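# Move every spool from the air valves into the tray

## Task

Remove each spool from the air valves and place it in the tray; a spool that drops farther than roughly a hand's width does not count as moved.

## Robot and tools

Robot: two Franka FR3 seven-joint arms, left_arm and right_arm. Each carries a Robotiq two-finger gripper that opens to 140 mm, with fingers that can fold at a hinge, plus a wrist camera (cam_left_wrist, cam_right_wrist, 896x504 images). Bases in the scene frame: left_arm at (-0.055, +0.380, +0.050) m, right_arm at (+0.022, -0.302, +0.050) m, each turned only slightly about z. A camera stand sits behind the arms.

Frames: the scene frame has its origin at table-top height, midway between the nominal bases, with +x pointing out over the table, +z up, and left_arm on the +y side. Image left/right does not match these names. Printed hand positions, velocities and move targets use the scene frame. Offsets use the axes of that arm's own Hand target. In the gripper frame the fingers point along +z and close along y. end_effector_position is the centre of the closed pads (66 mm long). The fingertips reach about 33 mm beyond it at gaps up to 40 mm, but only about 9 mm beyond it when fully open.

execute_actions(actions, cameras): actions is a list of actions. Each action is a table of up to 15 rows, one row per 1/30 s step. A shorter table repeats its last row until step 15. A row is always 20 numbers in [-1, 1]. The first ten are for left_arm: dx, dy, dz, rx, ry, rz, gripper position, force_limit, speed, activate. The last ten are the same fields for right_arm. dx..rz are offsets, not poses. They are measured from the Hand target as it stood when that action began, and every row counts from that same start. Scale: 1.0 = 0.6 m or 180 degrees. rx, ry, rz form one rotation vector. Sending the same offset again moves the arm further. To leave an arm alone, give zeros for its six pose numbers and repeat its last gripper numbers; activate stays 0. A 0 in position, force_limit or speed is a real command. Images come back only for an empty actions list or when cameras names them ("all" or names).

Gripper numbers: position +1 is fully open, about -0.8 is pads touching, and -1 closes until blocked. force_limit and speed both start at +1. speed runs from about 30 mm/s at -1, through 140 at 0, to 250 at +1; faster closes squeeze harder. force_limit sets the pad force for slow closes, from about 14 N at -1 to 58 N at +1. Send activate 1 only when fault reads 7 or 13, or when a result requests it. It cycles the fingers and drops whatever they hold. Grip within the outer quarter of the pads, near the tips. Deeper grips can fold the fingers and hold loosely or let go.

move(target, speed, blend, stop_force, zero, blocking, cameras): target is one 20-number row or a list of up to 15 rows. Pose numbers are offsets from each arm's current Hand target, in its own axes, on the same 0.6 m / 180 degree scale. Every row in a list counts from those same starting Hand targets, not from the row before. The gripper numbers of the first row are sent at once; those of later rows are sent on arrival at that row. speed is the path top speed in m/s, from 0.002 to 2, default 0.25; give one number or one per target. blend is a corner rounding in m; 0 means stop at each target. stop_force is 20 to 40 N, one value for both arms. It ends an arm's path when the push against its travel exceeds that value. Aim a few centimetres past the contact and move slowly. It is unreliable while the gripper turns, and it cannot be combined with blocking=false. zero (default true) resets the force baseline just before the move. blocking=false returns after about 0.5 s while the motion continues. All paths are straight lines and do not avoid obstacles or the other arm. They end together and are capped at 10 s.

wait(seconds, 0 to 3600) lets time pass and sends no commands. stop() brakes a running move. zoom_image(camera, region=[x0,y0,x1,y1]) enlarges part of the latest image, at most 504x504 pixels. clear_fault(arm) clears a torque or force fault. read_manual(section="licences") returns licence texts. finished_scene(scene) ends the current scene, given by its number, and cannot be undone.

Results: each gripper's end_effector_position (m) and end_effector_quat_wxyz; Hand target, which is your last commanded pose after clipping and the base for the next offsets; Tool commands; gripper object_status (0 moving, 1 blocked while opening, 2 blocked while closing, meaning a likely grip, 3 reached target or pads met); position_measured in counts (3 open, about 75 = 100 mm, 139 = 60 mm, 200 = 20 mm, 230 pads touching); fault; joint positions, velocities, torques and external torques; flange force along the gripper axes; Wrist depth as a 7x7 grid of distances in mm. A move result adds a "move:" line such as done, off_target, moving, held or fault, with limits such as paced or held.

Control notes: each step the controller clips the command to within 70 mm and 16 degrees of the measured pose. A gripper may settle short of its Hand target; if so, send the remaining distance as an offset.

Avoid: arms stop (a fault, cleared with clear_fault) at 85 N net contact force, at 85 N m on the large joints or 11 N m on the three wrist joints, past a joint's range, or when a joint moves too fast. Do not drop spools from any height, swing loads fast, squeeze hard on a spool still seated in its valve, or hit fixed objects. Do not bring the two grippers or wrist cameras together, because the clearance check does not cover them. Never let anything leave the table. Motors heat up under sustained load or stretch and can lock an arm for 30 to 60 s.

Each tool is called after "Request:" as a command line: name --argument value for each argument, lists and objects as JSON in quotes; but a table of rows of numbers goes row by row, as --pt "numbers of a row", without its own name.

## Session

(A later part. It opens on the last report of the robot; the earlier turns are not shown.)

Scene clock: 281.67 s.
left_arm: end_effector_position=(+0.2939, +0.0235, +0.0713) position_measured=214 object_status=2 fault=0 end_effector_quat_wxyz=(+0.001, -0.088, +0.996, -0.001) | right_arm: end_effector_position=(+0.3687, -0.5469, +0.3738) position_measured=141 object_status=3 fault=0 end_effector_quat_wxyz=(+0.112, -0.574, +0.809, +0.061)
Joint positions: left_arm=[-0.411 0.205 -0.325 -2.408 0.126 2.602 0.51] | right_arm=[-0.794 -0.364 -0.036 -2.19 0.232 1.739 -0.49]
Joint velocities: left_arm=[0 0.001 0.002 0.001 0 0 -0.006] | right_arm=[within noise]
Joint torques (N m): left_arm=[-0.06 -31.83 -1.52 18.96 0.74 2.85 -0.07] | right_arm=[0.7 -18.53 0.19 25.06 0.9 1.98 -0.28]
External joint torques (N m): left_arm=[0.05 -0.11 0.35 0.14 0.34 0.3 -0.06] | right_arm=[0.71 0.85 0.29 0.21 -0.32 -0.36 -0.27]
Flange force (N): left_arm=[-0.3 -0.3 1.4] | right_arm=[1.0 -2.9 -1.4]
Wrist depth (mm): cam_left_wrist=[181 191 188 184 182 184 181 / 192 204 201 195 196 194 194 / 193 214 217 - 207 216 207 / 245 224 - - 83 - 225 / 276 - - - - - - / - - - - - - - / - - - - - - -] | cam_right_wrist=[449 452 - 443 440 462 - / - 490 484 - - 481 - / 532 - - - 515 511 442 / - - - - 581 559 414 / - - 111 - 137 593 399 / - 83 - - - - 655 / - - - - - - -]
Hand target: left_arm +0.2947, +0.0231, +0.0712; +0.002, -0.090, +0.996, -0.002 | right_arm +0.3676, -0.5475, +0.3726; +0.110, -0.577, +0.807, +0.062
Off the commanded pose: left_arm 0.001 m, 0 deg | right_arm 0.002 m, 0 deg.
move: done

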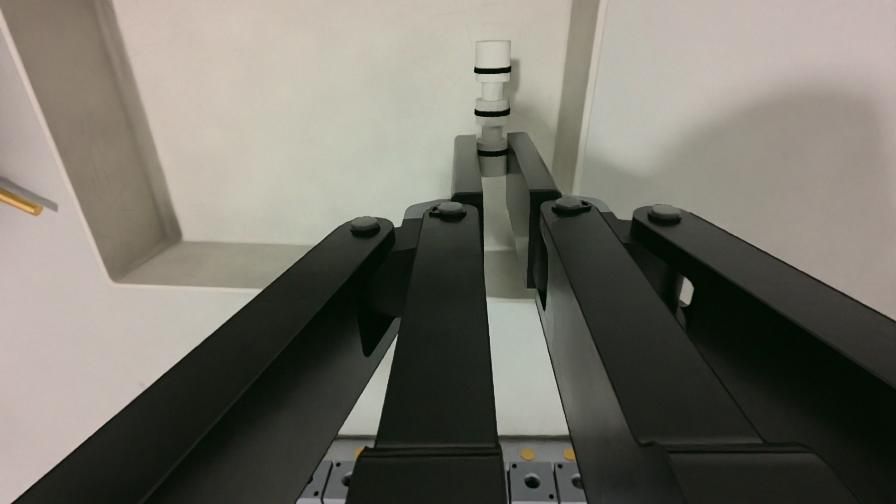

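Request:
move --pt "0 0 0.0598 0 0 0 -1 -0.05 -1 0 0 0 0 0 0 0 -0.1 0 -0.5 0" --pt "0 0 0.0598 0 0 0 -0.587 -0.05 -1 0 0 0 0 0 0 0 -0.1 0 -0.5 0" --pt "0 0 -0.14 0 0 0 -0.587 -0.05 -1 0 0 0 0 0 0 0 -0.1 0 -0.5 0" --pt "-0.4483 0.0315 -0.148 0 0 0 -0.587 -0.05 -1 0 0 0 0 0 0 0 -0.1 0 -0.5 0" --pt "-0.4483 0.0315 -0.0173 0 0 0 -0.587 -0.05 -1 0 0 0 0 0 0 0 -0.1 0 -0.5 0" --speed '[0.1,0.05,0.2,0.3,0.15]' --blend '[0,0,0.02,0.02,0]' --cameras '["cam_left_wrist"]'

Request:
zoom_image --camera "cam_left_wrist" --region '[400, 60, 580, 240]'

Scene clock: 290.60 s.
left_arm: end_effector_position=(+0.5536, +0.0904, +0.0810) position_measured=203 object_status=3 fault=0 end_effector_quat_wxyz=(-0.001, -0.095, +0.995, -0.001) | right_arm: end_effector_position=(+0.3687, -0.5469, +0.3738) position_measured=141 object_status=3 fault=0 end_effector_quat_wxyz=(+0.112, -0.574, +0.809, +0.061)
Joint positions: left_arm=[-0.223 0.609 -0.196 -1.708 0.147 2.303 0.85] | right_arm=[-0.794 -0.364 -0.036 -2.19 0.232 1.739 -0.49]
Joint velocities: left_arm=[-0.001 -0.001 0 0 -0.001 0.003 0.003] | right_arm=[within noise]
Joint torques (N m): left_arm=[0.38 -49.1 -3.88 22.71 0.91 2.87 0.35] | right_arm=[0.71 -18.52 0.2 25.1 0.9 1.97 -0.28]
External joint torques (N m): left_arm=[0.51 -1.01 -0.6 0.3 0.34 0.36 0.35] | right_arm=[0.79 1.02 0.39 0.11 -0.32 -0.39 -0.26]
Flange force (N): left_arm=[1.3 2.3 -1.3] | right_arm=[1.0 -3.2 -1.2]
Wrist depth (mm): cam_left_wrist=[- 154 153 151 149 195 193 / - 167 163 160 159 209 206 / 245 236 239 - 110 227 229 / 265 261 - - 82 - 236 / 278 - - - - - - / - - - - - - - / - - - - - - -] | cam_right_wrist=[- - - 465 443 443 447 / - - - - - 475 - / 519 - - 503 - - 446 / 581 - 558 565 559 547 414 / - 633 141 623 137 - 388 / - 83 - 664 - - - / - - - - - - -]
Hand target: left_arm +0.5558, +0.0900, +0.0828; +0.002, -0.090, +0.996, -0.002 | right_arm +0.3676, -0.5475, +0.3726; +0.110, -0.577, +0.807, +0.062
Off the commanded pose: left_arm 0.003 m, 1 deg | right_arm 0.002 m, 0 deg.
move: done

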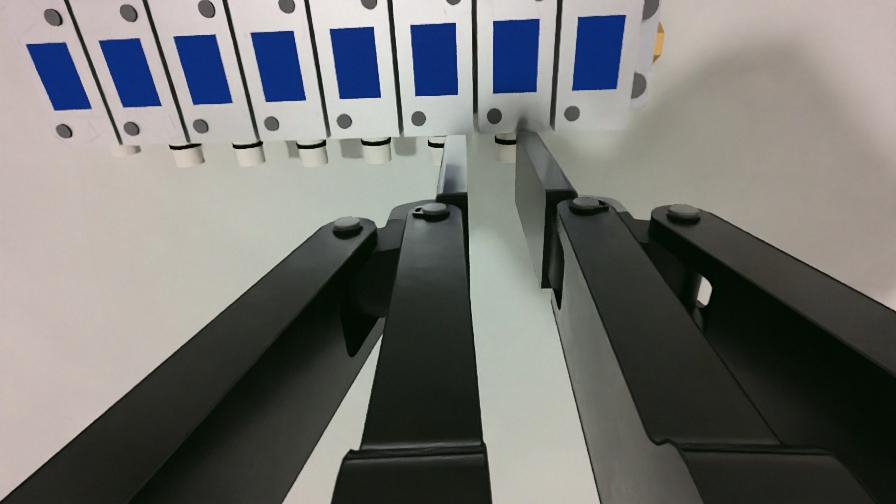

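Scaled by 2.800 from the camera's image (finer frame: 1280x720).

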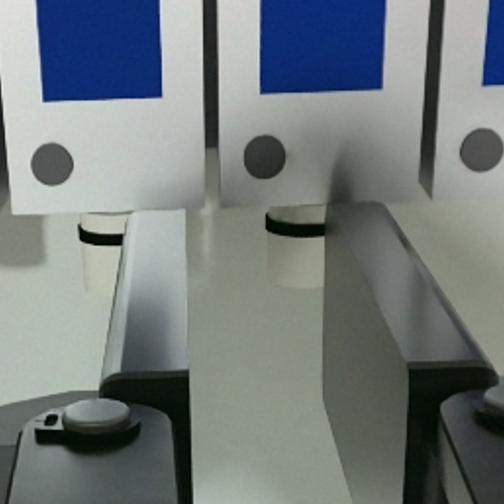

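Request:
move --target '[0.001,0.0132,0.002,0,0,-0.0096,-0.587,-0.05,-1,0,0,0,0,0,0,0,-0.1,0,-0.5,0]' --speed 0.15 --cameras '["cam_left_wrist"]'

Request:
zoom_image --camera "cam_left_wrist" --region '[400, 60, 580, 240]'

Scene clock: 298.60 s.
left_arm: end_effector_position=(+0.5534, +0.0980, +0.0808) position_measured=203 object_status=3 fault=0 end_effector_quat_wxyz=(+0.002, -0.100, +0.995, +0.000) | right_arm: end_effector_position=(+0.3687, -0.5469, +0.3738) position_measured=141 object_status=3 fault=0 end_effector_quat_wxyz=(+0.112, -0.574, +0.809, +0.061)
Joint positions: left_arm=[-0.219 0.597 -0.19 -1.729 0.147 2.316 0.847] | right_arm=[-0.794 -0.364 -0.036 -2.19 0.232 1.739 -0.49]
Joint velocities: left_arm=[0.001 -0.002 -0.001 0 0.001 0.004 -0.003] | right_arm=[within noise]
Joint torques (N m): left_arm=[0.31 -49 -3.14 22.13 0.39 2.82 -0.13] | right_arm=[0.73 -18.52 0.16 25.1 0.9 1.97 -0.31]
External joint torques (N m): left_arm=[0.43 -1.15 -0.01 -0.27 -0.17 0.28 -0.13] | right_arm=[0.7 0.97 0.22 0.21 -0.33 -0.37 -0.3]
Flange force (N): left_arm=[4.0 3.5 -1.5] | right_arm=[1.3 -3.2 -1.4]
Wrist depth (mm): cam_left_wrist=[156 155 152 152 - 195 192 / 171 167 161 160 161 210 205 / 242 240 236 229 120 219 224 / 261 257 - - 82 - - / 291 - - - - - - / - - - - - - - / - - - - - - -] | cam_right_wrist=[484 467 - 438 441 441 448 / 500 489 - 484 - - 486 / 542 523 - - 533 552 444 / - - - - - 549 415 / 645 634 141 - 137 - 383 / - 83 - - - - 672 / - - - - - - -]
Hand target: left_arm +0.5538, +0.0977, +0.0815; +0.002, -0.105, +0.994, -0.002 | right_arm +0.3676, -0.5475, +0.3726; +0.110, -0.577, +0.807, +0.062
Off the commanded pose: left_arm 0.001 m, 1 deg | right_arm 0.002 m, 0 deg.
move: done

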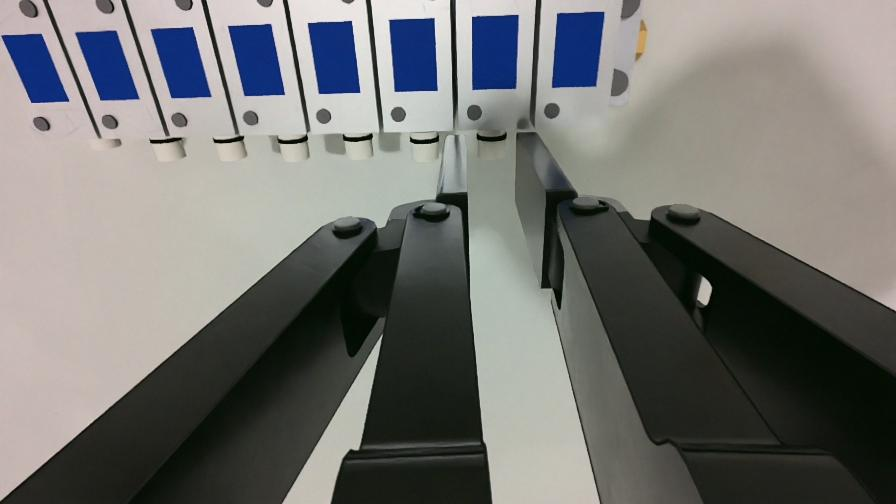

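Scaled by 2.800 from the camera's image (finer frame: 1280x720).

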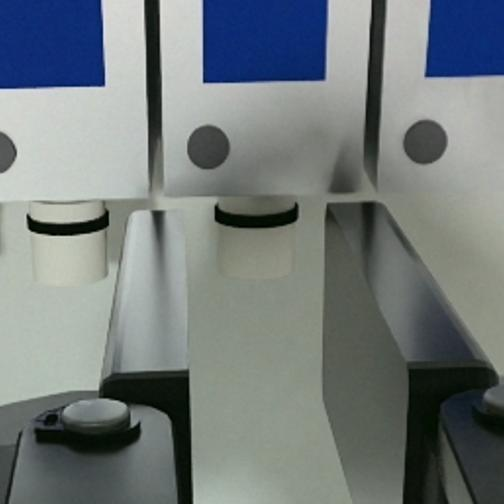

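Request:
move --pt "-0.0015 0.001 0 0 0 0 -0.587 -0.05 -1 0 0 0 0 0 0 0 -0.1 0 -0.5 0" --pt "-0.0015 0.001 0.0455 0 0 0 -0.587 -0.05 -1 0 0 0 0 0 0 0 -0.1 0 -0.5 0" --pt "-0.0015 0.001 0.0455 0 0 0 -1 -0.05 -1 0 0 0 0 0 0 0 -0.1 0 -0.5 0" --pt "-0.0145 0.001 0.0415 0 0 0 -1 -0.05 -1 0 0 0 0 0 0 0 -0.1 0 -0.5 0" --pt "-0.066 0.001 0.0415 0 0 0 -1 -0.05 -1 0 0 0 0 0 0 0 -0.1 0 -0.5 0" --pt "-0.06 0.001 -0.115 0 0 0 -1 -0.05 -1 0 0 0 0 0 0 0 -0.1 0 -0.5 0" --speed '[0.05,0.06,0.05,0.03,0.04,0.2]' --blend '[0.0005,0,0,0.001,0.005,0]' --cameras '["cam_left_wrist"]'

Scene clock: 306.43 s.
left_arm: end_effector_position=(+0.5902, +0.1057, +0.1523) position_measured=214 object_status=2 fault=0 end_effector_quat_wxyz=(+0.005, -0.108, +0.994, -0.002) | right_arm: end_effector_position=(+0.3687, -0.5469, +0.3738) position_measured=141 object_status=3 fault=0 end_effector_quat_wxyz=(+0.112, -0.574, +0.809, +0.061)
Joint positions: left_arm=[-0.19 0.581 -0.202 -1.557 0.132 2.136 0.877] | right_arm=[-0.794 -0.364 -0.036 -2.19 0.232 1.739 -0.49]
Joint velocities: left_arm=[0 0.001 -0.001 0 0.001 -0.005 0.001] | right_arm=[within noise]
Joint torques (N m): left_arm=[0.68 -48.82 -3.87 23.73 0.68 2.24 0.31] | right_arm=[0.67 -18.53 0.18 25.06 0.89 2 -0.29]
External joint torques (N m): left_arm=[0.85 -0.14 -0.73 -0.04 0.02 -0.3 0.31] | right_arm=[0.67 0.79 0.27 0.2 -0.33 -0.35 -0.28]
Flange force (N): left_arm=[-0.2 1.5 -1.0] | right_arm=[1.0 -2.7 -1.3]
Wrist depth (mm): cam_left_wrist=[274 272 271 261 257 256 251 / - 293 292 285 - - 272 / - 315 - - - 299 293 / 353 346 - - 83 - - / - - - - - - - / - - - - - - - / - - - - - - -] | cam_right_wrist=[- - 473 448 - 443 445 / - - 474 473 486 463 489 / - - - - 506 - 441 / - 619 - - 558 568 413 / 652 - 111 638 137 586 390 / - 83 - - - - - / - - - 748 - - -]
Hand target: left_arm +0.5885, +0.1060, +0.1507; +0.002, -0.105, +0.994, -0.002 | right_arm +0.3676, -0.5475, +0.3726; +0.110, -0.577, +0.807, +0.062
Off the commanded pose: left_arm 0.002 m, 0 deg | right_arm 0.002 m, 0 deg.
move: done

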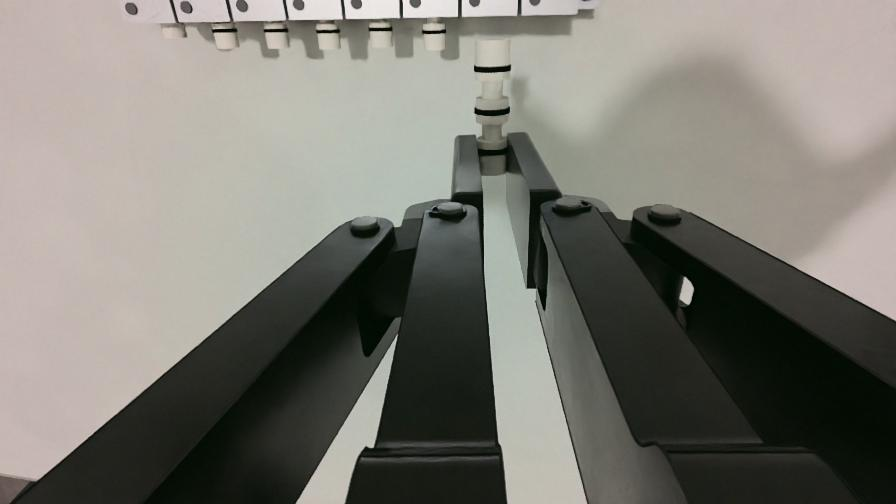

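Request:
move --pt "0.508 -0.0632 0 0 0 0 -1 -0.05 -1 0 0 0 0 0 0 0 -0.1 0 -0.5 0" --pt "0.508 -0.0632 0.1923 0 0 0 -1 -0.05 -1 0 0 0 0 0 0 0 -0.1 0 -0.5 0" --pt "0.508 -0.0632 0.1923 0 0 0 -0.587 -0.05 -1 0 0 0 0 0 0 0 -0.1 0 -0.5 0" --pt "0.508 -0.0632 -0.0155 0 0 0 -0.587 -0.05 -1 0 0 0 0 0 0 0 -0.1 0 -0.5 0" --pt "0.0595 -0.0472 -0.0155 0 0 0 -0.587 -0.05 -1 0 0 0 0 0 0 0 -0.1 0 -0.5 0" --pt "0.0595 -0.0472 0.1153 0 0 0 -0.587 -0.05 -1 0 0 0 0 0 0 0 -0.1 0 -0.5 0" --speed '[0.3,0.12,0.05,0.2,0.3,0.15]' --blend '[0.015,0,0,0.02,0.02,0]' --cameras '["cam_left_wrist"]'

Request:
zoom_image --camera "cam_left_wrist" --region '[400, 60, 580, 240]'

Scene clock: 315.90 s.
left_arm: end_effector_position=(+0.5577, +0.0711, +0.0796) position_measured=203 object_status=3 fault=0 end_effector_quat_wxyz=(-0.001, -0.110, +0.994, -0.001) | right_arm: end_effector_position=(+0.3687, -0.5469, +0.3738) position_measured=141 object_status=3 fault=0 end_effector_quat_wxyz=(+0.112, -0.574, +0.809, +0.061)
Joint positions: left_arm=[-0.254 0.646 -0.192 -1.648 0.149 2.28 0.797] | right_arm=[-0.794 -0.364 -0.036 -2.19 0.232 1.739 -0.49]
Joint velocities: left_arm=[-0.002 -0.001 -0.001 0 -0.001 0.004 0.004] | right_arm=[within noise]
Joint torques (N m): left_arm=[0.47 -50.34 -3.98 22.92 0.93 2.85 0.23] | right_arm=[0.65 -18.55 0.21 25.07 0.91 1.98 -0.31]
External joint torques (N m): left_arm=[0.53 -0.9 -0.66 0.14 0.35 0.3 0.23] | right_arm=[0.54 0.91 0.17 0.14 -0.33 -0.37 -0.3]
Flange force (N): left_arm=[1.7 2.5 -1.1] | right_arm=[1.4 -2.7 -1.3]
Wrist depth (mm): cam_left_wrist=[155 153 152 151 151 192 191 / 224 167 162 159 160 208 208 / 241 237 233 - 120 222 218 / 264 260 - - 82 - - / 291 - - - - - - / - - - - - - - / - - - - - - -] | cam_right_wrist=[445 451 - 454 442 462 - / - - - - - 472 - / - - 556 - 515 - 445 / - - - - - 527 413 / - - 115 - 137 587 393 / 1853 83 - - - - - / - - - - - - -]
Hand target: left_arm +0.5599, +0.0707, +0.0815; +0.002, -0.105, +0.994, -0.002 | right_arm +0.3676, -0.5475, +0.3726; +0.110, -0.577, +0.807, +0.062
Off the commanded pose: left_arm 0.003 m, 1 deg | right_arm 0.002 m, 0 deg.
move: done

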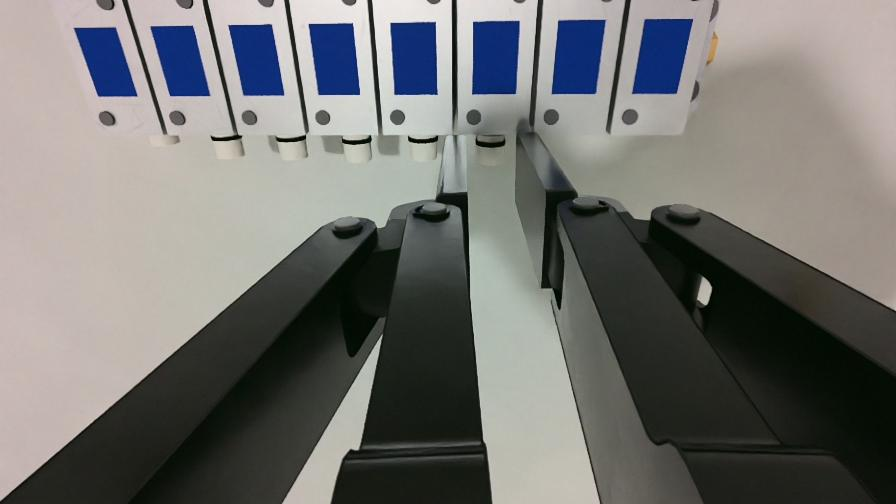

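Scaled by 2.800 from the camera's image (finer frame: 1280x720).

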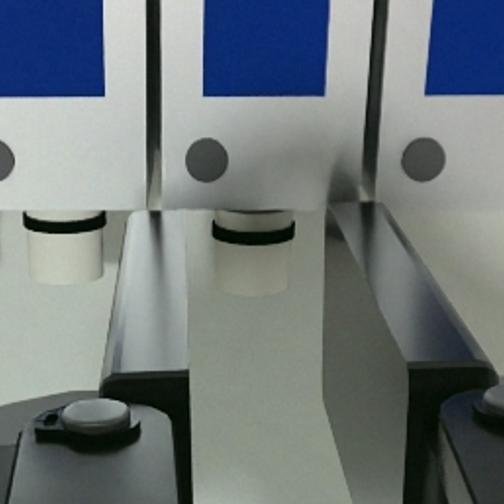

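Request:
move --pt "-0.0045 0 0 0 0 0 -0.587 -0.05 -1 0 0 0 0 0 0 0 -0.1 0 -0.5 0" --pt "-0.0045 0 0.0455 0 0 0 -0.587 -0.05 -1 0 0 0 0 0 0 0 -0.1 0 -0.5 0" --pt "-0.0045 0 0.0455 0 0 0 -1 -0.05 -1 0 0 0 0 0 0 0 -0.1 0 -0.5 0" --pt "-0.0175 0 0.0415 0 0 0 -1 -0.05 -1 0 0 0 0 0 0 0 -0.1 0 -0.5 0" --pt "-0.069 0 0.0415 0 0 0 -1 -0.05 -1 0 0 0 0 0 0 0 -0.1 0 -0.5 0" --pt "-0.063 0 -0.115 0 0 0 -1 -0.05 -1 0 0 0 0 0 0 0 -0.1 0 -0.5 0" --speed '[0.05,0.06,0.05,0.03,0.04,0.2]' --blend '[0.0005,0,0,0.001,0.005,0]' --cameras '["cam_left_wrist"]'

Scene clock: 322.67 s.
left_arm: end_effector_position=(+0.5981, +0.0784, +0.1522) position_measured=214 object_status=2 fault=0 end_effector_quat_wxyz=(+0.005, -0.108, +0.994, -0.002) | right_arm: end_effector_position=(+0.3687, -0.5469, +0.3738) position_measured=141 object_status=3 fault=0 end_effector_quat_wxyz=(+0.112, -0.574, +0.809, +0.061)
Joint positions: left_arm=[-0.221 0.644 -0.212 -1.455 0.148 2.094 0.842] | right_arm=[-0.794 -0.364 -0.036 -2.19 0.232 1.739 -0.49]
Joint velocities: left_arm=[0.002 0.001 -0.001 -0.001 0 -0.003 0] | right_arm=[within noise]
Joint torques (N m): left_arm=[0.91 -50.61 -4.28 23.91 0.7 2.18 0.29] | right_arm=[0.72 -18.46 0.18 25.13 0.89 1.96 -0.28]
External joint torques (N m): left_arm=[0.95 -0.25 -0.85 -0.02 0.04 -0.35 0.29] | right_arm=[0.74 0.99 0.3 0.24 -0.33 -0.38 -0.27]
Flange force (N): left_arm=[-0.1 1.7 -1.2] | right_arm=[1.2 -3.4 -1.5]
Wrist depth (mm): cam_left_wrist=[- 277 229 261 261 259 255 / 297 281 284 149 278 275 273 / - - - - 120 297 - / 357 - - - 83 - 319 / - - - - - - - / - - - - - - - / - - - - - - -] | cam_right_wrist=[474 - 453 453 428 - - / 508 492 519 482 - - - / 518 - - 533 - 499 438 / - - 569 558 562 - 414 / - - 115 - 137 - 382 / 1744 83 - 672 - - 668 / - - - 739 - - -]
Hand target: left_arm +0.5965, +0.0788, +0.1506; +0.002, -0.105, +0.994, -0.002 | right_arm +0.3676, -0.5475, +0.3726; +0.110, -0.577, +0.807, +0.062
Off the commanded pose: left_arm 0.002 m, 0 deg | right_arm 0.002 m, 0 deg.
move: done

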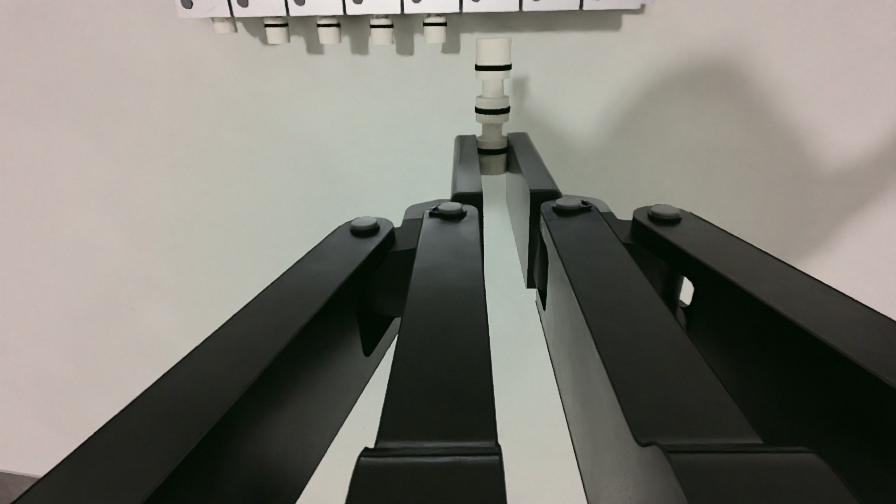

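Request:
move --pt "0.5113 -0.0468 0 0 0 0 -1 -0.05 -1 0 0 0 0 0 0 0 -0.1 0 -0.5 0" --pt "0.5113 -0.0468 0.1 0 0 0 -1 -0.05 -1 0 0 0 0 0 0 0 -0.1 0 -0.5 0" --speed '[0.3,0.12]' --blend '[0.015,0]' --cameras '["cam_left_wrist"]'

Scene clock: 327.43 s.
left_arm: end_effector_position=(+0.3018, -0.0126, +0.0891) position_measured=214 object_status=2 fault=0 end_effector_quat_wxyz=(+0.001, -0.102, +0.995, -0.001) | right_arm: end_effector_position=(+0.3687, -0.5469, +0.3738) position_measured=141 object_status=3 fault=0 end_effector_quat_wxyz=(+0.112, -0.574, +0.809, +0.061)
Joint positions: left_arm=[-0.469 0.238 -0.311 -2.295 0.123 2.521 0.447] | right_arm=[-0.794 -0.364 -0.036 -2.19 0.232 1.739 -0.49]
Joint velocities: left_arm=[-0.001 0.001 0.001 0 0 0 -0.005] | right_arm=[within noise]
Joint torques (N m): left_arm=[-0.04 -34.54 -1.7 20.09 0.74 2.88 -0.17] | right_arm=[0.71 -18.58 0.23 25.12 0.91 1.97 -0.26]
External joint torques (N m): left_arm=[-0.19 -0.38 0.19 -0.02 0.31 0.3 -0.17] | right_arm=[0.66 0.86 0.27 0.22 -0.32 -0.38 -0.25]
Flange force (N): left_arm=[0.9 0.5 0.6] | right_arm=[1.1 -2.9 -1.4]
Wrist depth (mm): cam_left_wrist=[213 201 205 197 197 197 197 / 224 219 222 217 209 214 210 / 236 228 - 227 225 234 227 / 267 269 - - 83 - 247 / 295 - - - - - - / - - - - - - - / - - - - - - -] | cam_right_wrist=[- 454 - - - - 444 / - 489 - 506 459 - 466 / 531 - - - 516 - 443 / 581 - - 577 562 557 414 / 634 - 141 615 137 - 414 / 1744 83 - - - - - / - - - - - - -]
Hand target: left_arm +0.3027, -0.0131, +0.0894; +0.002, -0.105, +0.994, -0.002 | right_arm +0.3676, -0.5475, +0.3726; +0.110, -0.577, +0.807, +0.062
Off the commanded pose: left_arm 0.001 m, 0 deg | right_arm 0.002 m, 0 deg.
move: done

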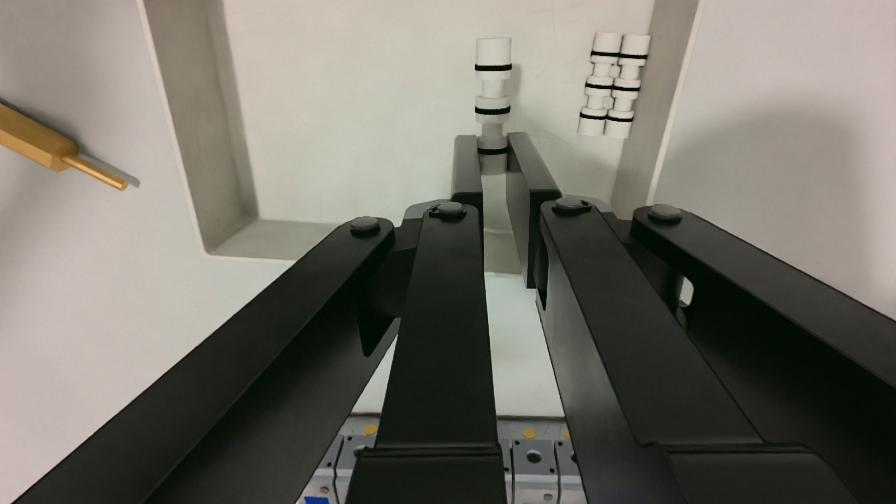

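Request:
move --pt "0 0 0.0902 0 0 0 -1 -0.05 -1 0 0 0 0 0 0 0 -0.1 0 -0.5 0" --pt "0 0 0.0902 0 0 0 -0.587 -0.05 -1 0 0 0 0 0 0 0 -0.1 0 -0.5 0" --pt "0 0 -0.1177 0 0 0 -0.587 -0.05 -1 0 0 0 0 0 0 0 -0.1 0 -0.5 0" --pt "-0.4503 0.001 -0.1177 0 0 0 -0.587 -0.05 -1 0 0 0 0 0 0 0 -0.1 0 -0.5 0" --pt "-0.4503 0.001 0.0132 0 0 0 -0.587 -0.05 -1 0 0 0 0 0 0 0 -0.1 0 -0.5 0" --speed '[0.12,0.05,0.2,0.3,0.15]' --blend '[0,0,0.02,0.02,0]' --cameras '["cam_left_wrist"]'

Request:
zoom_image --camera "cam_left_wrist" --region '[400, 60, 580, 240]'

Scene clock: 336.13 s.
left_arm: end_effector_position=(+0.5646, +0.0446, +0.0806) position_measured=203 object_status=3 fault=0 end_effector_quat_wxyz=(-0.001, -0.110, +0.994, -0.001) | right_arm: end_effector_position=(+0.3687, -0.5469, +0.3738) position_measured=141 object_status=3 fault=0 end_effector_quat_wxyz=(+0.112, -0.574, +0.809, +0.061)
Joint positions: left_arm=[-0.285 0.701 -0.199 -1.551 0.159 2.235 0.766] | right_arm=[-0.794 -0.364 -0.036 -2.19 0.232 1.739 -0.49]
Joint velocities: left_arm=[0 0 -0.001 0 0.001 0.005 0.002] | right_arm=[within noise]
Joint torques (N m): left_arm=[0.37 -52.05 -4.3 23.27 0.97 2.82 0.23] | right_arm=[0.72 -18.52 0.23 25.08 0.91 1.96 -0.26]
External joint torques (N m): left_arm=[0.66 -1.36 -0.55 0.38 0.38 0.31 0.23] | right_arm=[0.68 0.8 0.29 0.23 -0.32 -0.38 -0.25]
Flange force (N): left_arm=[1.8 2.9 -1.8] | right_arm=[1.0 -2.8 -1.5]
Wrist depth (mm): cam_left_wrist=[208 154 152 151 - 145 191 / 223 168 164 161 158 159 206 / 244 238 236 229 222 225 225 / - 255 - - 82 - 239 / - - - - - - - / - - - - - - - / - - - - - - -] | cam_right_wrist=[459 - 452 458 428 - 444 / 497 - 502 - 477 458 489 / 531 - - 518 - 507 442 / 581 573 590 - 561 537 415 / - - 111 - 138 - 442 / 1770 83 - - - - - / - - - - - - -]
Hand target: left_arm +0.5668, +0.0441, +0.0827; +0.002, -0.105, +0.994, -0.002 | right_arm +0.3676, -0.5475, +0.3726; +0.110, -0.577, +0.807, +0.062
Off the commanded pose: left_arm 0.003 m, 1 deg | right_arm 0.002 m, 0 deg.
move: done

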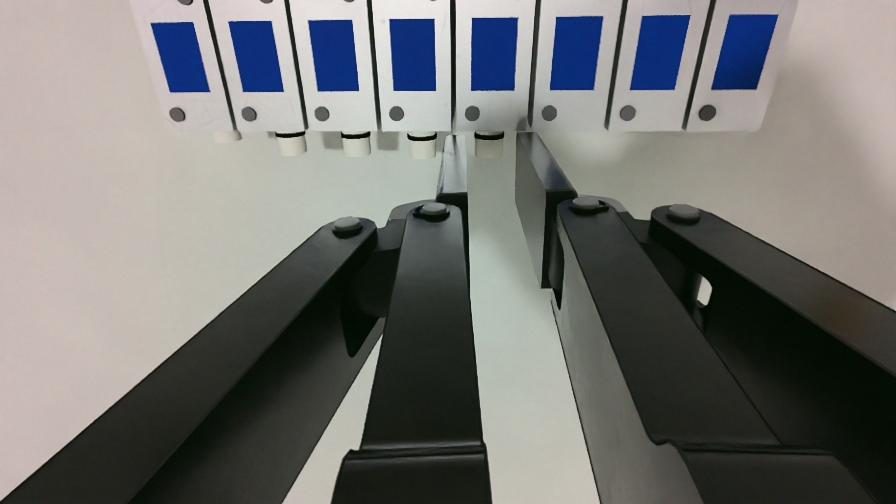

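Scaled by 2.800 from the camera's image (finer frame: 1280x720).

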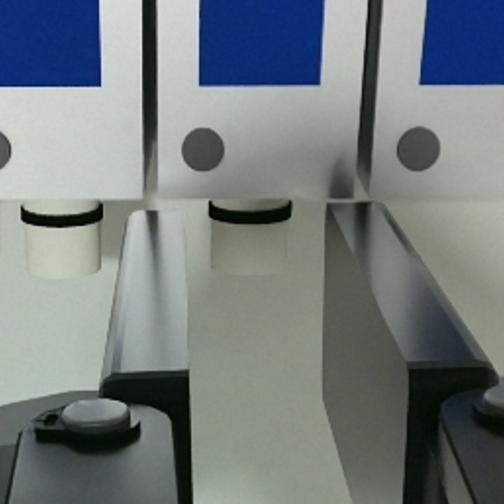

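Request:
move --pt "-0.002 -0.0005 0 0 0 0 -0.587 -0.05 -1 0 0 0 0 0 0 0 -0.1 0 -0.5 0" --pt "-0.002 -0.0005 0.0473 0 0 0 -0.587 -0.05 -1 0 0 0 0 0 0 0 -0.1 0 -0.5 0" --pt "-0.002 -0.0005 0.0473 0 0 0 -1 -0.05 -1 0 0 0 0 0 0 0 -0.1 0 -0.5 0" --pt "-0.015 -0.0005 0.0433 0 0 0 -1 -0.05 -1 0 0 0 0 0 0 0 -0.1 0 -0.5 0" --pt "-0.0665 -0.0005 0.0433 0 0 0 -1 -0.05 -1 0 0 0 0 0 0 0 -0.1 0 -0.5 0" --pt "-0.06 -0.0005 -0.113 0 0 0 -1 -0.05 -1 0 0 0 0 0 0 0 -0.1 0 -0.5 0" --speed '[0.05,0.06,0.05,0.03,0.04,0.2]' --blend '[0.0005,0,0,0.001,0.005,0]' --cameras '["cam_left_wrist"]'

Scene clock: 344.87 s.
left_arm: end_effector_position=(+0.6033, +0.0510, +0.1521) position_measured=214 object_status=2 fault=0 end_effector_quat_wxyz=(+0.005, -0.108, +0.994, -0.002) | right_arm: end_effector_position=(+0.3687, -0.5469, +0.3738) position_measured=141 object_status=3 fault=0 end_effector_quat_wxyz=(+0.112, -0.574, +0.809, +0.061)
Joint positions: left_arm=[-0.258 0.705 -0.218 -1.353 0.16 2.052 0.809] | right_arm=[-0.794 -0.364 -0.036 -2.19 0.232 1.739 -0.49]
Joint velocities: left_arm=[0.001 0 -0.002 -0.001 -0.001 -0.005 -0.001] | right_arm=[within noise]
Joint torques (N m): left_arm=[0.72 -52.24 -4.37 24.06 0.7 2.38 0.31] | right_arm=[0.71 -18.5 0.22 25.04 0.91 1.98 -0.26]
External joint torques (N m): left_arm=[0.89 -0.07 -0.61 -0.13 0.02 -0.17 0.32] | right_arm=[0.66 1.06 0.27 0.04 -0.32 -0.37 -0.25]
Flange force (N): left_arm=[0.3 2.0 -0.5] | right_arm=[1.2 -3.1 -1.0]
Wrist depth (mm): cam_left_wrist=[282 277 267 260 256 256 253 / 293 282 292 - 276 275 276 / - - 306 - 291 291 296 / - 344 - - 83 - 318 / - - - - - - - / - - - - - - - / - - - - - - -] | cam_right_wrist=[459 422 443 475 434 - - / - 482 477 453 480 - - / - 530 505 - - - 443 / - - - - 540 - 414 / - - 111 - 137 590 398 / - 83 113 688 - - - / - - - - - - -]
Hand target: left_arm +0.6017, +0.0515, +0.1506; +0.002, -0.105, +0.994, -0.002 | right_arm +0.3676, -0.5475, +0.3726; +0.110, -0.577, +0.807, +0.062
Off the commanded pose: left_arm 0.002 m, 0 deg | right_arm 0.002 m, 0 deg.
move: done

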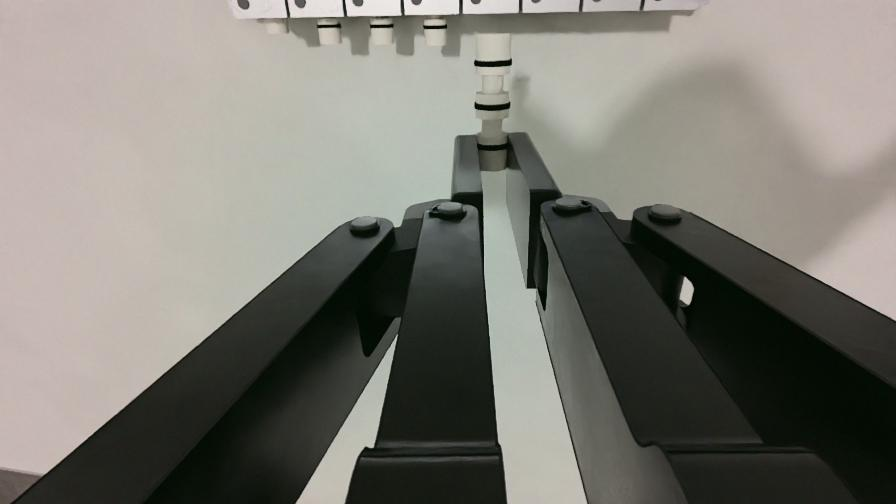

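Request:
move --pt "0.5103 -0.0253 0 0 0 0 -1 -0.05 -1 0 0 0 0 0 0 0 -0.1 0 -0.5 0" --pt "0.5103 -0.0253 0.1922 0 0 0 -1 -0.05 -1 0 0 0 0 0 0 0 -0.1 0 -0.5 0" --pt "0.5103 -0.0253 0.1922 0 0 0 -0.587 -0.05 -1 0 0 0 0 0 0 0 -0.1 0 -0.5 0" --pt "0.5103 -0.0253 -0.0155 0 0 0 -0.587 -0.05 -1 0 0 0 0 0 0 0 -0.1 0 -0.5 0" --pt "0.0595 -0.0467 -0.0155 0 0 0 -0.587 -0.05 -1 0 0 0 0 0 0 0 -0.1 0 -0.5 0" --pt "0.0595 -0.0467 0.1152 0 0 0 -0.587 -0.05 -1 0 0 0 0 0 0 0 -0.1 0 -0.5 0" --speed '[0.3,0.12,0.05,0.2,0.3,0.15]' --blend '[0.015,0,0,0.02,0.02,0]' --cameras '["cam_left_wrist"]'

Request:
zoom_image --camera "cam_left_wrist" --region '[400, 60, 580, 240]'

Scene clock: 356.47 s.
left_arm: end_effector_position=(+0.5708, +0.0171, +0.0793) position_measured=203 object_status=3 fault=0 end_effector_quat_wxyz=(-0.001, -0.110, +0.994, -0.001) | right_arm: end_effector_position=(+0.3687, -0.5469, +0.3738) position_measured=141 object_status=3 fault=0 end_effector_quat_wxyz=(+0.112, -0.574, +0.809, +0.061)
Joint positions: left_arm=[-0.319 0.765 -0.205 -1.443 0.171 2.19 0.735] | right_arm=[-0.794 -0.364 -0.036 -2.19 0.232 1.739 -0.49]
Joint velocities: left_arm=[0 0 0.001 0.001 -0.001 0.005 0.003] | right_arm=[within noise]
Joint torques (N m): left_arm=[0.36 -53.81 -4.55 23.63 0.99 2.83 0.36] | right_arm=[0.74 -18.5 0.16 25.08 0.89 1.98 -0.32]
External joint torques (N m): left_arm=[0.41 -0.97 -0.68 0.15 0.37 0.27 0.36] | right_arm=[0.72 1.02 0.24 0.13 -0.33 -0.37 -0.31]
Flange force (N): left_arm=[1.9 2.9 -1.2] | right_arm=[1.3 -3.1 -1.2]
Wrist depth (mm): cam_left_wrist=[207 155 152 151 149 146 145 / 223 221 164 161 159 158 198 / 237 238 234 228 120 223 220 / - - - - 82 - - / - - - - - - - / - - - - - - - / - - - - - - -] | cam_right_wrist=[- 455 - 459 439 442 - / 502 - - - 489 - 472 / - - - 517 - 491 446 / 570 576 561 - 568 - 413 / - - 111 - 137 - 409 / 1719 83 - - - - 652 / - - - - - - -]
Hand target: left_arm +0.5730, +0.0164, +0.0814; +0.002, -0.105, +0.994, -0.002 | right_arm +0.3676, -0.5475, +0.3726; +0.110, -0.577, +0.807, +0.062
Off the commanded pose: left_arm 0.003 m, 1 deg | right_arm 0.002 m, 0 deg.
move: done

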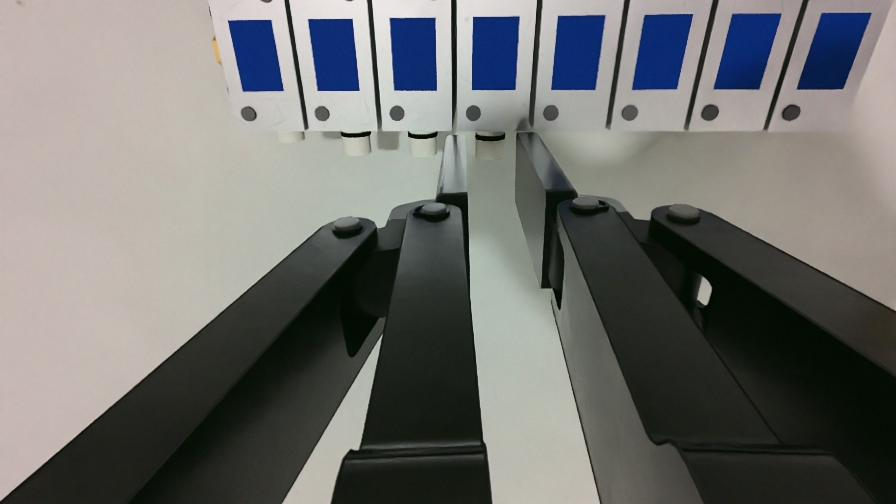

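Scaled by 2.800 from the camera's image (finer frame: 1280x720).

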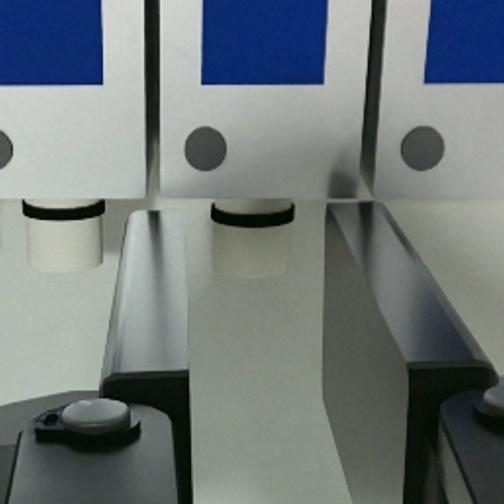

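Request:
move --pt "-0.002 0 0 0 0 0 -0.587 -0.05 -1 0 0 0 0 0 0 0 -0.1 0 -0.5 0" --pt "-0.002 0 0.0447 0 0 0 -0.587 -0.05 -1 0 0 0 0 0 0 0 -0.1 0 -0.5 0" --pt "-0.002 0 0.0447 0 0 0 -1 -0.05 -1 0 0 0 0 0 0 0 -0.1 0 -0.5 0" --pt "-0.015 0 0.0407 0 0 0 -1 -0.05 -1 0 0 0 0 0 0 0 -0.1 0 -0.5 0" --pt "-0.0665 0 0.0407 0 0 0 -1 -0.05 -1 0 0 0 0 0 0 0 -0.1 0 -0.5 0" --pt "-0.06 0 -0.1153 0 0 0 -1 -0.05 -1 0 0 0 0 0 0 0 -0.1 0 -0.5 0" --speed '[0.05,0.06,0.05,0.03,0.04,0.2]' --blend '[0.0005,0,0,0.001,0.005,0]' --cameras '["cam_left_wrist"]'

Scene clock: 363.00 s.
left_arm: end_effector_position=(+0.6093, +0.0236, +0.1522) position_measured=214 object_status=2 fault=0 end_effector_quat_wxyz=(+0.005, -0.108, +0.994, -0.002) | right_arm: end_effector_position=(+0.3687, -0.5469, +0.3738) position_measured=141 object_status=3 fault=0 end_effector_quat_wxyz=(+0.112, -0.574, +0.809, +0.061)
Joint positions: left_arm=[-0.295 0.778 -0.223 -1.228 0.173 1.999 0.781] | right_arm=[-0.794 -0.364 -0.036 -2.19 0.232 1.739 -0.49]
Joint velocities: left_arm=[0.001 0 -0.001 -0.001 0 -0.005 0] | right_arm=[within noise]
Joint torques (N m): left_arm=[1.03 -54.06 -4.48 24.2 0.72 2.26 0.3] | right_arm=[0.7 -18.55 0.17 25.1 0.92 1.99 -0.28]
External joint torques (N m): left_arm=[1.34 -0.12 -0.48 -0.12 0.03 -0.29 0.3] | right_arm=[0.67 0.93 0.23 0.18 -0.31 -0.36 -0.27]
Flange force (N): left_arm=[0.1 2.7 -0.7] | right_arm=[1.2 -3.0 -1.3]
Wrist depth (mm): cam_left_wrist=[277 276 272 232 261 - 252 / - 291 293 280 280 277 - / - - - - 289 297 295 / - - - - 83 - 308 / - - - - - - - / - - - - - - - / - - - - - - -] | cam_right_wrist=[- 452 - - 449 - - / - 487 - - 516 469 - / 542 - - - 511 520 443 / 565 572 553 - - - 413 / 678 - 141 - 137 636 410 / 1707 83 - - - - 678 / - - - - - - -]
Hand target: left_arm +0.6079, +0.0241, +0.1508; +0.002, -0.105, +0.994, -0.002 | right_arm +0.3676, -0.5475, +0.3726; +0.110, -0.577, +0.807, +0.062
Off the commanded pose: left_arm 0.002 m, 0 deg | right_arm 0.002 m, 0 deg.
move: done

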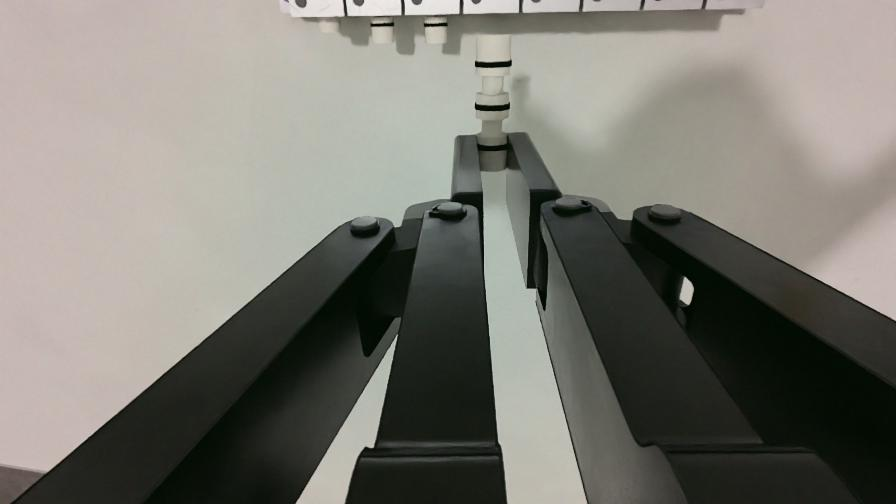

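Request:
move --pt "0.5108 -0.0037 0 0 0 0 -1 -0.05 -1 0 0 0 0 0 0 0 -0.1 0 -0.5 0" --pt "0.5108 -0.0037 0.1925 0 0 0 -1 -0.05 -1 0 0 0 0 0 0 0 -0.1 0 -0.5 0" --pt "0.5108 -0.0037 0.1925 0 0 0 -0.587 -0.05 -1 0 0 0 0 0 0 0 -0.1 0 -0.5 0" --pt "0.5108 -0.0037 -0.0155 0 0 0 -0.587 -0.05 -1 0 0 0 0 0 0 0 -0.1 0 -0.5 0" --pt "0.0595 -0.0467 -0.0155 0 0 0 -0.587 -0.05 -1 0 0 0 0 0 0 0 -0.1 0 -0.5 0" --pt "0.0595 -0.0467 0.1152 0 0 0 -0.587 -0.05 -1 0 0 0 0 0 0 0 -0.1 0 -0.5 0" --speed '[0.3,0.12,0.05,0.2,0.3,0.15]' --blend '[0.015,0,0,0.02,0.02,0]' --cameras '["cam_left_wrist"]'

Request:
zoom_image --camera "cam_left_wrist" --region '[400, 60, 580, 240]'

Scene clock: 371.83 s.
left_arm: end_effector_position=(+0.5770, -0.0102, +0.0794) position_measured=203 object_status=3 fault=0 end_effector_quat_wxyz=(-0.001, -0.110, +0.994, -0.001) | right_arm: end_effector_position=(+0.3687, -0.5469, +0.3738) position_measured=141 object_status=3 fault=0 end_effector_quat_wxyz=(+0.112, -0.574, +0.809, +0.061)
Joint positions: left_arm=[-0.355 0.834 -0.209 -1.321 0.18 2.136 0.709] | right_arm=[-0.794 -0.364 -0.036 -2.19 0.232 1.739 -0.49]
Joint velocities: left_arm=[0 -0.001 0 0.001 0.002 0.005 0.005] | right_arm=[within noise]
Joint torques (N m): left_arm=[0.37 -55.53 -4.67 23.87 0.99 2.79 0.33] | right_arm=[0.73 -18.59 0.22 25.07 0.89 1.98 -0.28]
External joint torques (N m): left_arm=[0.52 -1.36 -0.62 0.29 0.35 0.27 0.33] | right_arm=[0.77 0.73 0.36 0.25 -0.32 -0.36 -0.27]
Flange force (N): left_arm=[2.4 3.8 -1.7] | right_arm=[0.8 -2.8 -1.4]
Wrist depth (mm): cam_left_wrist=[208 203 152 149 150 146 143 / 230 224 166 163 159 157 155 / 244 239 235 229 109 224 221 / 264 255 - - 82 - 238 / - - - - - - - / - - - - - - - / - - - - - - -] | cam_right_wrist=[454 448 - 462 - - - / - - 481 504 505 491 - / - - - - - - 442 / - - - - - 563 415 / - 633 111 - 137 583 384 / - 83 112 641 - - - / - - - - - - -]
Hand target: left_arm +0.5792, -0.0109, +0.0816; +0.002, -0.105, +0.994, -0.002 | right_arm +0.3676, -0.5475, +0.3726; +0.110, -0.577, +0.807, +0.062
Off the commanded pose: left_arm 0.003 m, 1 deg | right_arm 0.002 m, 0 deg.
move: done

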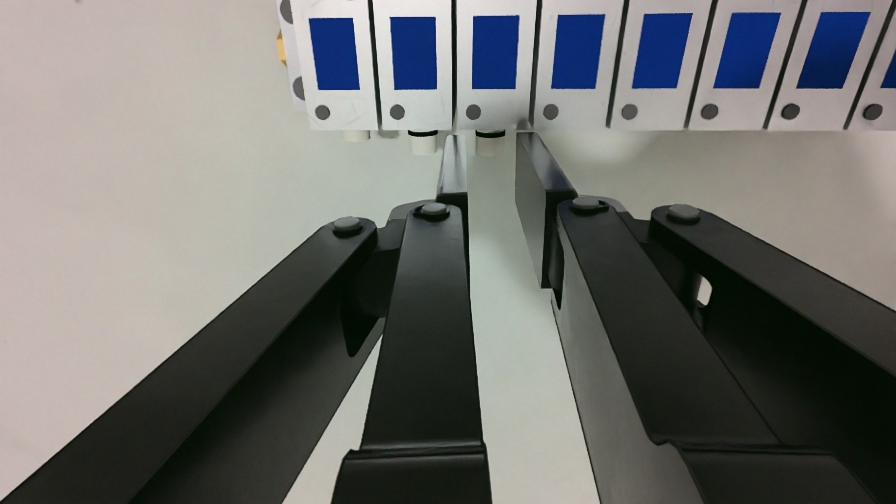

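Scaled by 2.800 from the camera's image (finer frame: 1280x720).

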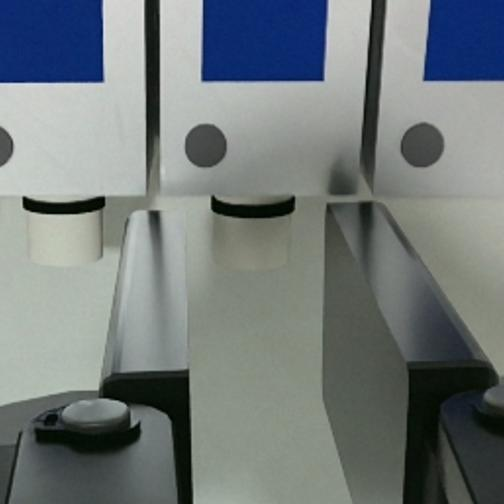

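Request:
move --pt "-0.0015 0 0 0 0 0 -0.587 -0.05 -1 0 0 0 0 0 0 0 -0.1 0 -0.5 0" --pt "-0.0015 0 0.045 0 0 0 -0.587 -0.05 -1 0 0 0 0 0 0 0 -0.1 0 -0.5 0" --pt "-0.0015 0 0.045 0 0 0 -1 -0.05 -1 0 0 0 0 0 0 0 -0.1 0 -0.5 0" --pt "-0.0145 0 0.041 0 0 0 -1 -0.05 -1 0 0 0 0 0 0 0 -0.1 0 -0.5 0" --pt "-0.067 0 0.041 0 0 0 -1 -0.05 -1 0 0 0 0 0 0 0 -0.1 0 -0.5 0" --pt "-0.06 0 -0.115 0 0 0 -1 -0.05 -1 0 0 0 0 0 0 0 -0.1 0 -0.5 0" --speed '[0.05,0.06,0.05,0.03,0.04,0.2]' --blend '[0.0005,0,0,0.001,0.005,0]' --cameras '["cam_left_wrist"]'

Scene clock: 378.60 s.
left_arm: end_effector_position=(+0.6154, -0.0038, +0.1521) position_measured=214 object_status=2 fault=0 end_effector_quat_wxyz=(+0.005, -0.108, +0.994, -0.002) | right_arm: end_effector_position=(+0.3687, -0.5469, +0.3738) position_measured=141 object_status=3 fault=0 end_effector_quat_wxyz=(+0.112, -0.574, +0.809, +0.061)
Joint positions: left_arm=[-0.339 0.867 -0.223 -1.073 0.183 1.933 0.758] | right_arm=[-0.794 -0.364 -0.036 -2.19 0.232 1.739 -0.49]
Joint velocities: left_arm=[0 0 -0.002 0 0 -0.004 -0.001] | right_arm=[within noise]
Joint torques (N m): left_arm=[0.8 -56.01 -4.44 24.31 0.73 2.28 0.34] | right_arm=[0.7 -18.57 0.23 25.07 0.9 1.97 -0.3]
External joint torques (N m): left_arm=[0.93 -0.37 -0.63 -0.05 0.01 -0.27 0.34] | right_arm=[0.73 1.06 0.34 0.02 -0.32 -0.39 -0.28]
Flange force (N): left_arm=[0.9 2.8 -0.9] | right_arm=[1.1 -3.0 -1.0]
Wrist depth (mm): cam_left_wrist=[279 269 - - 257 257 251 / 297 297 293 286 278 278 272 / - 310 312 - 284 293 293 / 356 348 - - 83 - 315 / - - - - - - - / - - - - - - - / - - - - - - -] | cam_right_wrist=[- 459 450 - 428 451 454 / 499 466 479 - 484 479 488 / 540 - 540 533 - - 443 / - - - - 574 - 413 / - - 111 - 137 592 393 / 1744 83 - - - - - / - - - 737 - - -]
Hand target: left_arm +0.6141, -0.0032, +0.1508; +0.002, -0.105, +0.994, -0.002 | right_arm +0.3676, -0.5475, +0.3726; +0.110, -0.577, +0.807, +0.062
Off the commanded pose: left_arm 0.002 m, 0 deg | right_arm 0.002 m, 0 deg.
move: done

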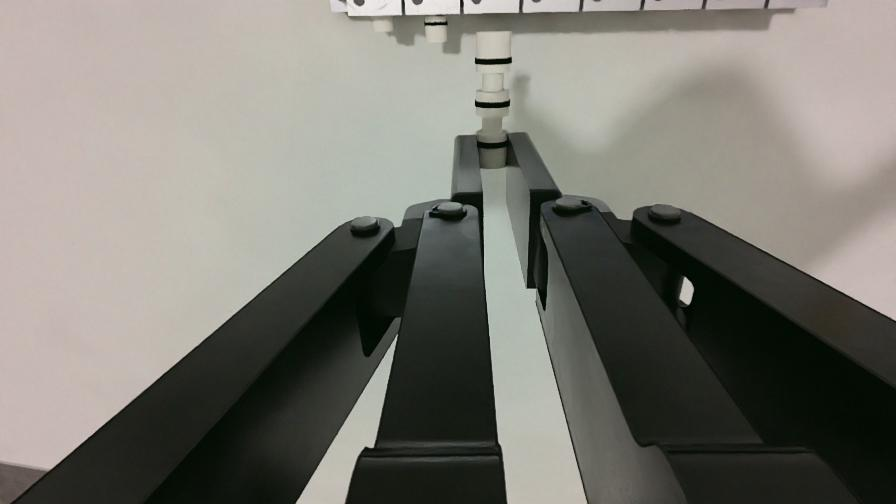

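Request:
move --pt "0.5115 0.018 0 0 0 0 -1 -0.05 -1 0 0 0 0 0 0 0 -0.1 0 -0.5 0" --pt "0.5115 0.018 0.1925 0 0 0 -1 -0.05 -1 0 0 0 0 0 0 0 -0.1 0 -0.5 0" --pt "0.5115 0.018 0.1925 0 0 0 -0.587 -0.05 -1 0 0 0 0 0 0 0 -0.1 0 -0.5 0" --pt "0.5115 0.018 -0.0155 0 0 0 -0.587 -0.05 -1 0 0 0 0 0 0 0 -0.1 0 -0.5 0" --pt "0.06 -0.0467 -0.0155 0 0 0 -0.587 -0.05 -1 0 0 0 0 0 0 0 -0.1 0 -0.5 0" --pt "0.06 -0.0467 0.1152 0 0 0 -0.587 -0.05 -1 0 0 0 0 0 0 0 -0.1 0 -0.5 0" --speed '[0.3,0.12,0.05,0.2,0.3,0.15]' --blend '[0.015,0,0,0.02,0.02,0]' --cameras '["cam_left_wrist"]'

Request:
zoom_image --camera "cam_left_wrist" --region '[400, 60, 580, 240]'

Scene clock: 387.00 s.
left_arm: end_effector_position=(+0.5831, -0.0376, +0.0796) position_measured=203 object_status=3 fault=0 end_effector_quat_wxyz=(-0.001, -0.111, +0.994, -0.001) | right_arm: end_effector_position=(+0.3687, -0.5469, +0.3738) position_measured=141 object_status=3 fault=0 end_effector_quat_wxyz=(+0.112, -0.574, +0.809, +0.061)
Joint positions: left_arm=[-0.395 0.914 -0.209 -1.176 0.186 2.072 0.688] | right_arm=[-0.794 -0.364 -0.036 -2.19 0.232 1.739 -0.49]
Joint velocities: left_arm=[0.002 0.001 0 0.002 0 0.004 0.006] | right_arm=[within noise]
Joint torques (N m): left_arm=[0.38 -57.21 -4.57 24.25 1.02 2.78 0.31] | right_arm=[0.67 -18.51 0.16 25.04 0.91 1.99 -0.23]
External joint torques (N m): left_arm=[0.47 -1.18 -0.61 0.32 0.36 0.25 0.31] | right_arm=[0.69 1 0.28 0.1 -0.32 -0.36 -0.22]
Flange force (N): left_arm=[2.2 3.5 -1.4] | right_arm=[1.1 -3.1 -1.1]
Wrist depth (mm): cam_left_wrist=[212 207 203 150 150 147 146 / 225 223 220 161 159 157 157 / 243 240 233 227 119 226 221 / 265 257 - - 82 - 237 / 288 - - - - - - / - - - - - - - / - - - - - - -] | cam_right_wrist=[- - - - 445 - 431 / 494 497 483 481 - - - / 502 537 517 527 494 500 443 / - 583 562 553 - 559 414 / - 605 111 - 136 601 378 / 1719 83 - 712 - - - / - - - - - - -]
Hand target: left_arm +0.5851, -0.0383, +0.0816; +0.002, -0.105, +0.994, -0.002 | right_arm +0.3676, -0.5475, +0.3726; +0.110, -0.577, +0.807, +0.062
Off the commanded pose: left_arm 0.003 m, 1 deg | right_arm 0.002 m, 0 deg.
move: done

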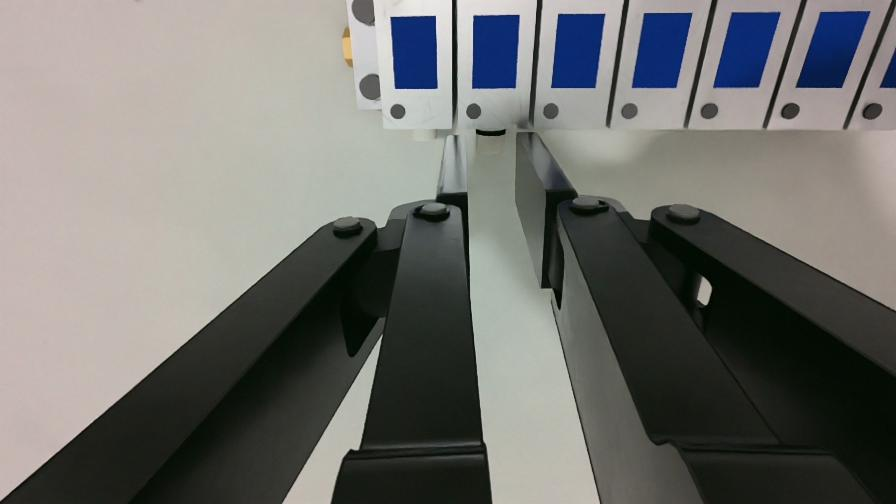

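Scaled by 2.800 from the camera's image (finer frame: 1280x720).

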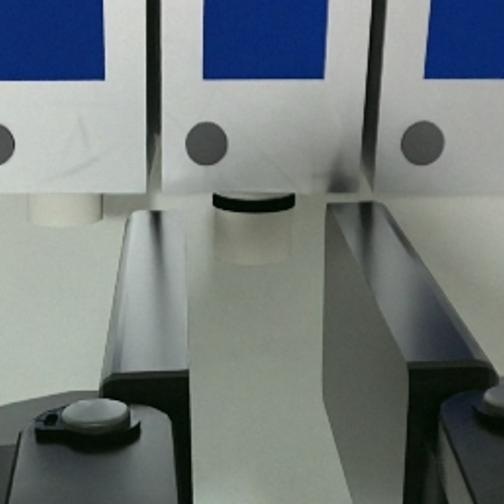

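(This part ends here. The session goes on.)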